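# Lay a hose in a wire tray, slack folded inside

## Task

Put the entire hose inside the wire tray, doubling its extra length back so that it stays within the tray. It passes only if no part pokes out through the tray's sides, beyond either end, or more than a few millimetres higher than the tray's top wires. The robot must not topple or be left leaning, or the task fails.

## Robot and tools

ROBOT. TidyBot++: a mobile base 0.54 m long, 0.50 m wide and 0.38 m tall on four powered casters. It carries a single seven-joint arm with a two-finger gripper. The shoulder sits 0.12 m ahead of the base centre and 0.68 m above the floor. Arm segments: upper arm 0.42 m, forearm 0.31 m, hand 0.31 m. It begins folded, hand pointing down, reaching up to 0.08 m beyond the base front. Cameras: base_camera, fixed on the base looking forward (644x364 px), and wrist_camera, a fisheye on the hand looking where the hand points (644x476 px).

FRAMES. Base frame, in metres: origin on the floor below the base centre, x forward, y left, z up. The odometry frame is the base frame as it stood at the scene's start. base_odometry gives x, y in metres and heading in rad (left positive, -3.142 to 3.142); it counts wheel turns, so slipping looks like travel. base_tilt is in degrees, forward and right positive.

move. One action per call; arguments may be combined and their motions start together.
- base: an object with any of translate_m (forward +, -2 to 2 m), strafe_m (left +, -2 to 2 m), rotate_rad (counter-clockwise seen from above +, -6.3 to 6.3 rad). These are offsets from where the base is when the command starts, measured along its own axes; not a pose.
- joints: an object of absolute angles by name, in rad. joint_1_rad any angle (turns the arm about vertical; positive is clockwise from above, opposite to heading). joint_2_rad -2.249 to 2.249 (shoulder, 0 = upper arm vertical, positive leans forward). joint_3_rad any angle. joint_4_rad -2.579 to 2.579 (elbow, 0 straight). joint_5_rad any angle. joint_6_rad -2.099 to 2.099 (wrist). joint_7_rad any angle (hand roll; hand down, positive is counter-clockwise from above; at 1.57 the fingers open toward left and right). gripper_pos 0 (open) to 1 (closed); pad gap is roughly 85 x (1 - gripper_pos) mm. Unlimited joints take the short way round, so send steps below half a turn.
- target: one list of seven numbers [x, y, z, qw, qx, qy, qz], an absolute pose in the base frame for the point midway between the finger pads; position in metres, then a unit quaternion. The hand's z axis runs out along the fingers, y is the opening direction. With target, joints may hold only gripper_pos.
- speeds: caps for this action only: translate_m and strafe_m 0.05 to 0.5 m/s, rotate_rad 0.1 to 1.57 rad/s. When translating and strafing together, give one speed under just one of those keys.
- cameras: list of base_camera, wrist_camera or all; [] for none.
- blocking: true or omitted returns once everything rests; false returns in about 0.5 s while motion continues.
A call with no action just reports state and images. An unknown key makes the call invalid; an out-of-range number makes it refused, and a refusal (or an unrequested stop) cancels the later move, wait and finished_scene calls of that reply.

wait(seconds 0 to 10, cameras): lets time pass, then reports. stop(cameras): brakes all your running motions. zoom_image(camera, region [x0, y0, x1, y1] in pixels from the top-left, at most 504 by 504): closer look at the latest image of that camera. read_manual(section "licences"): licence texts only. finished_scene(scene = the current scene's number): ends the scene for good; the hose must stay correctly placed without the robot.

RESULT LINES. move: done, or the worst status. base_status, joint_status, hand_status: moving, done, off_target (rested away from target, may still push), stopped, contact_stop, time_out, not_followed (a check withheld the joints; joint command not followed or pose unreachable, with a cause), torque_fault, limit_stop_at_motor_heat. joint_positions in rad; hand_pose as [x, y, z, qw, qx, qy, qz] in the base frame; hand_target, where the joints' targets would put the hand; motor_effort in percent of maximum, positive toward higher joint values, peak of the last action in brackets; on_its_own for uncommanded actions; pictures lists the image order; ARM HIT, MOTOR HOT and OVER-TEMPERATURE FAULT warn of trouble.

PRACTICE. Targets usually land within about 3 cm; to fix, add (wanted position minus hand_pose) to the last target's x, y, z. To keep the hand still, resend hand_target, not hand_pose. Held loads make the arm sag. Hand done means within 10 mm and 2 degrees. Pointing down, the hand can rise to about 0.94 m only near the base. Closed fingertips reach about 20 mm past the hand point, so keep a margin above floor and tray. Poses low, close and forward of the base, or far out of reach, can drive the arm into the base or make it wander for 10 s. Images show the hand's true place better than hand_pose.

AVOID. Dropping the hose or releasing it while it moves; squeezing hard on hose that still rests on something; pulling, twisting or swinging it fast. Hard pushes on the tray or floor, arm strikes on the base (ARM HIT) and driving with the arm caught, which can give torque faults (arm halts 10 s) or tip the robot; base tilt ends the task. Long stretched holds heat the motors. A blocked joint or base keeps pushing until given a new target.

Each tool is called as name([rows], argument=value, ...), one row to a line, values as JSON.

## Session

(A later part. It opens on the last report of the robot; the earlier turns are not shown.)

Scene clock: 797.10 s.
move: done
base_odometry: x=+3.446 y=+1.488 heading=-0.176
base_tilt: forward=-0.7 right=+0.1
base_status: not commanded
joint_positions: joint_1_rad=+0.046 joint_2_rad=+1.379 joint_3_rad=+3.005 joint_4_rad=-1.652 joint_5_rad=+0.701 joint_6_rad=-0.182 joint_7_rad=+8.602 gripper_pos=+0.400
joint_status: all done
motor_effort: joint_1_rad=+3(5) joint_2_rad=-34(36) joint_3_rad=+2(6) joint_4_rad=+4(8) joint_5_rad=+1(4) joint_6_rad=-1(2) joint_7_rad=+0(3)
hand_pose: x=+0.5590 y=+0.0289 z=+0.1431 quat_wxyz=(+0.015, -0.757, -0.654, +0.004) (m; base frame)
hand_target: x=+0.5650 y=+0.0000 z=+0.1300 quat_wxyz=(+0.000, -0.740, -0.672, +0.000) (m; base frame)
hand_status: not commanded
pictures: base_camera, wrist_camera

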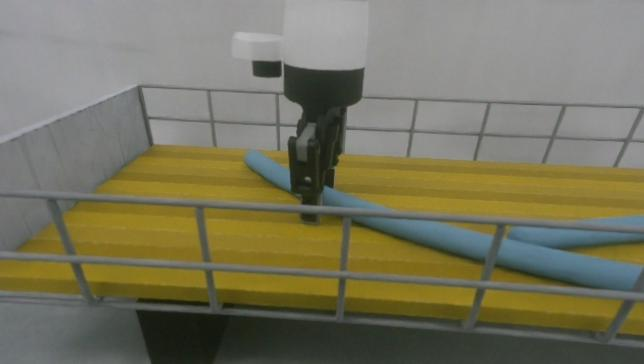

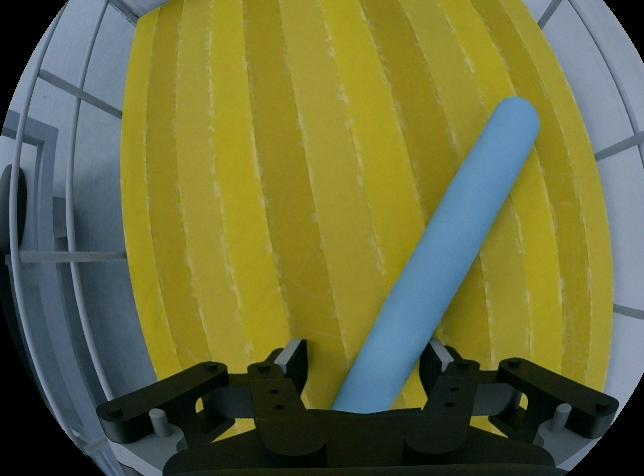

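move(target=[0.585, 0.0, 0.16, 0, 0.86, 0.51, 0])

move(joints={"gripper_pos": 0.3})

move(target=[0.60, 0.0, 0.70, 0, 0.872, 0.489, 0])

zoom_image(camera="wrist_camera", region=[200, 90, 500, 390])

Scene clock: 801.47 s.
move: off_target
base_odometry: x=+3.446 y=+1.488 heading=-0.176
base_tilt: forward=-0.7 right=+0.1
base_status: not commanded
joint_positions: joint_1_rad=+0.058 joint_2_rad=+1.366 joint_3_rad=+3.018 joint_4_rad=-1.628 joint_5_rad=+0.544 joint_6_rad=-0.192 joint_7_rad=+8.496 gripper_pos=+0.400
joint_status: not commanded
motor_effort: joint_1_rad=+0(3) joint_2_rad=-39(40) joint_3_rad=-3(5) joint_4_rad=+3(5) joint_5_rad=+1(1) joint_6_rad=+0(1) joint_7_rad=+0(1)
hand_pose: x=+0.5735 y=+0.0201 z=+0.1493 quat_wxyz=(+0.013, -0.840, -0.543, +0.000) (m; base frame)
hand_target: x=+0.5850 y=+0.0000 z=+0.1600 quat_wxyz=(+0.000, -0.860, -0.510, +0.000) (m; base frame)
hand_status: off_target (0.025 m and 4.6 deg from the pose sent, 0.042 m and 20.4 deg at the start)
pictures: base_camera, wrist_camera

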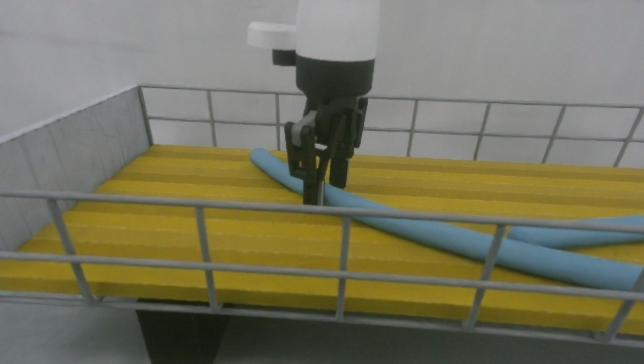

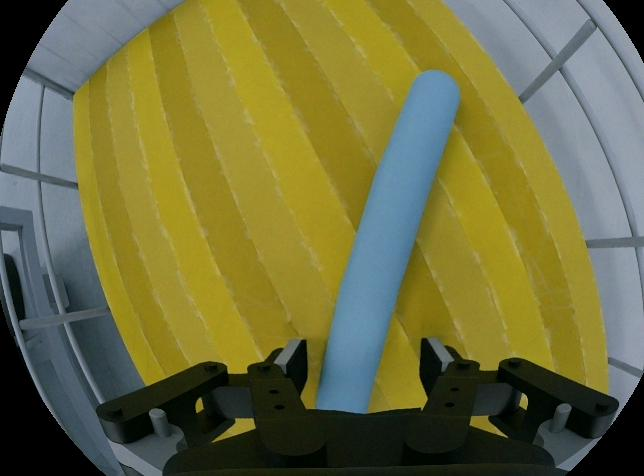

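Scene clock: 802.00 s.
move: done
base_odometry: x=+3.446 y=+1.488 heading=-0.176
base_tilt: forward=-0.7 right=+0.2
base_status: not commanded
joint_positions: joint_1_rad=+0.058 joint_2_rad=+1.366 joint_3_rad=+3.018 joint_4_rad=-1.628 joint_5_rad=+0.544 joint_6_rad=-0.192 joint_7_rad=+8.496 gripper_pos=+0.300
joint_status: all done
motor_effort: joint_1_rad=-1(1) joint_2_rad=-39(40) joint_3_rad=-4(4) joint_4_rad=+3(4) joint_5_rad=+1(1) joint_6_rad=+0(1) joint_7_rad=+1(1)
hand_pose: x=+0.5735 y=+0.0201 z=+0.1493 quat_wxyz=(+0.013, -0.840, -0.543, +0.000) (m; base frame)
hand_target: x=+0.5850 y=+0.0000 z=+0.1600 quat_wxyz=(+0.000, -0.860, -0.510, +0.000) (m; base frame)
hand_status: not commanded
pictures: base_camera, wrist_camera

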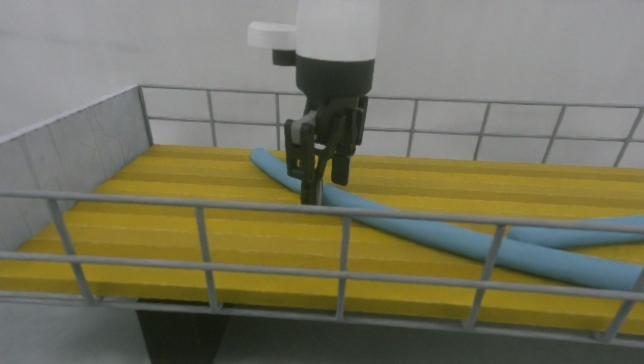

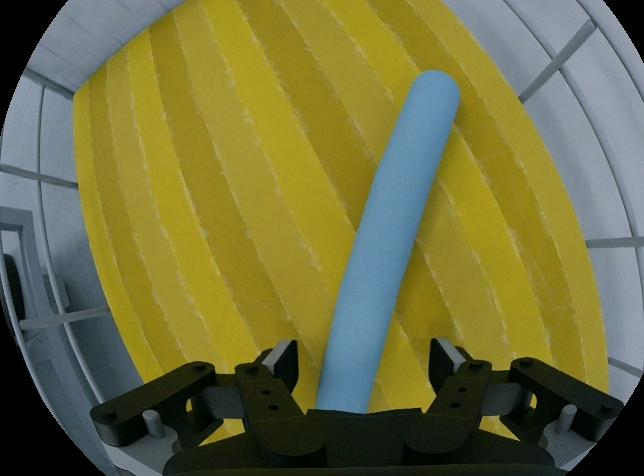

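Scene clock: 804.57 s.
move: off_target
base_odometry: x=+3.446 y=+1.488 heading=-0.176
base_tilt: forward=-0.7 right=+0.0
base_status: not commanded
joint_positions: joint_1_rad=+0.077 joint_2_rad=+0.443 joint_3_rad=+3.007 joint_4_rad=-1.326 joint_5_rad=+0.104 joint_6_rad=-1.335 joint_7_rad=+8.763 gripper_pos=+0.300
joint_status: not commanded
motor_effort: joint_1_rad=+0(1) joint_2_rad=-32(44) joint_3_rad=-2(4) joint_4_rad=+18(18) joint_5_rad=+1(2) joint_6_rad=+0(1) joint_7_rad=+0(1)
hand_pose: x=+0.6189 y=-0.0082 z=+0.6912 quat_wxyz=(-0.029, -0.883, -0.468, -0.010) (m; base frame)
hand_target: x=+0.6000 y=+0.0000 z=+0.7000 quat_wxyz=(+0.000, -0.872, -0.489, +0.000) (m; base frame)
hand_status: off_target (0.022 m and 4.4 deg from the pose sent, 0.552 m and 7.3 deg at the start)
pictures: base_camera, wrist_camera

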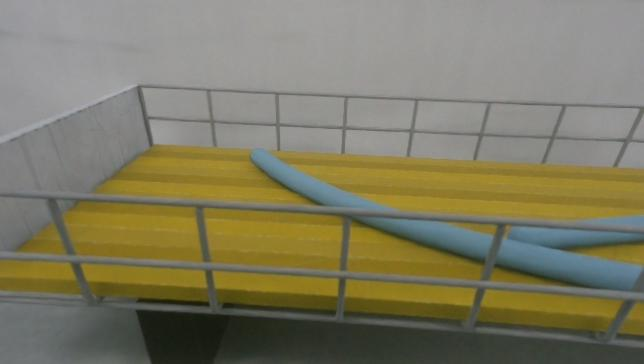

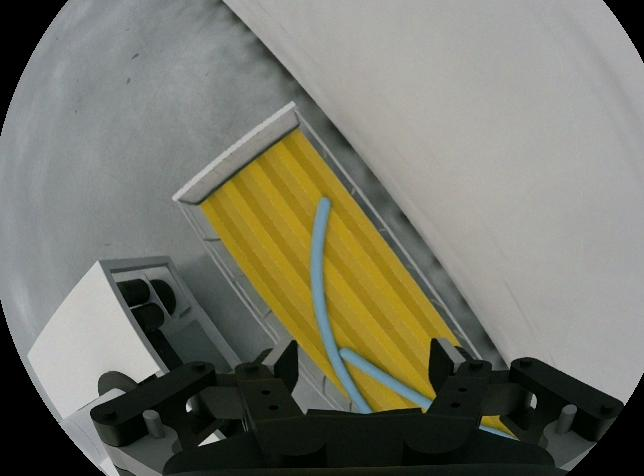

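Scaled by 1.680.

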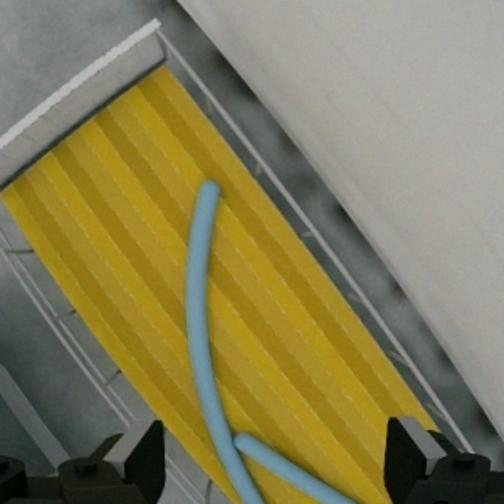

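move(base={"translate_m": -0.1, "strafe_m": -0.7}, target=[0.52, 0.0, 0.74, 0, 0.707, -0.707, 0])

zoom_image(camera="base_camera", region=[0, 30, 322, 260])

zoom_image(camera="base_camera", region=[322, 30, 644, 260])

zoom_image(camera="wrist_camera", region=[150, 0, 450, 380])

Scene clock: 811.93 s.
move: off_target
base_odometry: x=+3.225 y=+0.816 heading=-0.175
base_tilt: forward=-0.7 right=+0.0
base_status: done
joint_positions: joint_1_rad=-0.146 joint_2_rad=+0.230 joint_3_rad=+3.342 joint_4_rad=-1.476 joint_5_rad=-0.011 joint_6_rad=-1.379 joint_7_rad=+6.397 gripper_pos=+0.300
joint_status: not commanded
motor_effort: joint_1_rad=-1(3) joint_2_rad=-25(34) joint_3_rad=+0(2) joint_4_rad=+17(18) joint_5_rad=+2(2) joint_6_rad=+0(1) joint_7_rad=+0(1)
hand_pose: x=+0.5459 y=-0.0135 z=+0.7397 quat_wxyz=(+0.007, -0.729, +0.684, -0.035) (m; base frame)
hand_target: x=+0.5200 y=+0.0000 z=+0.7400 quat_wxyz=(+0.000, -0.707, +0.707, +0.000) (m; base frame)
hand_status: off_target (0.029 m and 5.5 deg from the pose sent, 0.111 m and 145.8 deg at the start)
pictures: base_camera, wrist_camera

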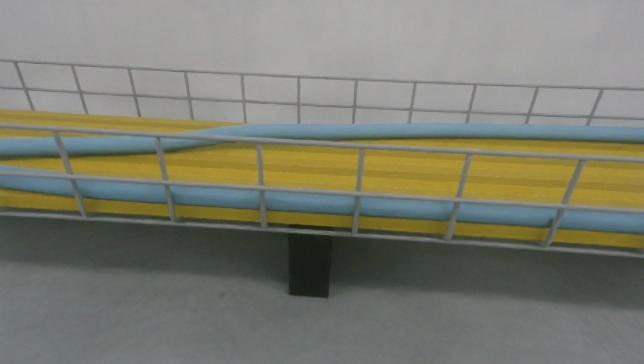

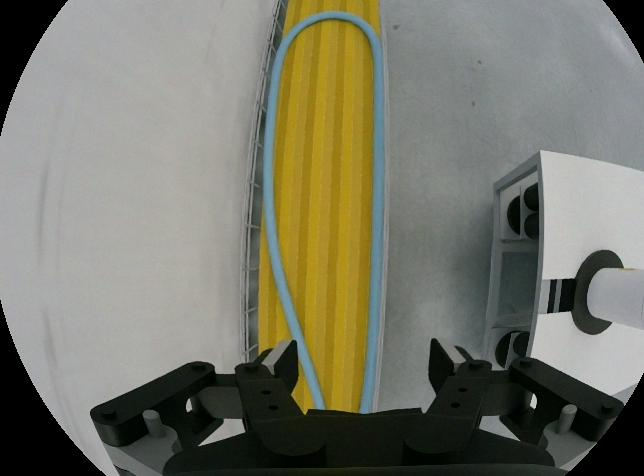

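Scaled by 1.565.

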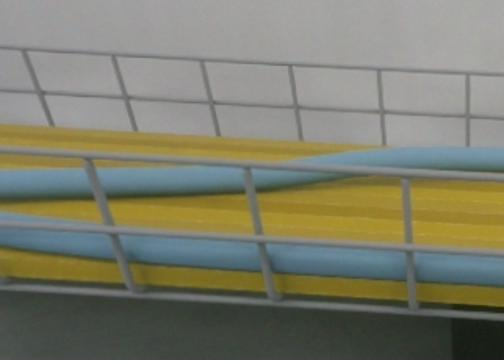

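Scaled by 1.565.

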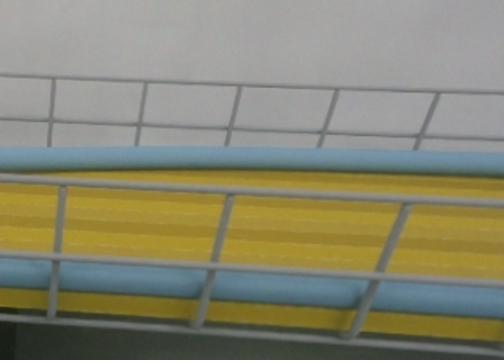

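Scaled by 1.326.

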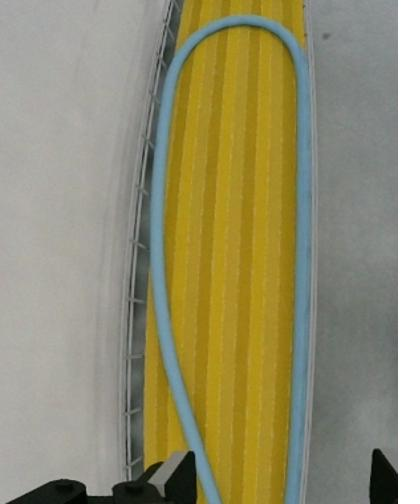

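finished_scene(scene=2)

The scene is finished: the task was done.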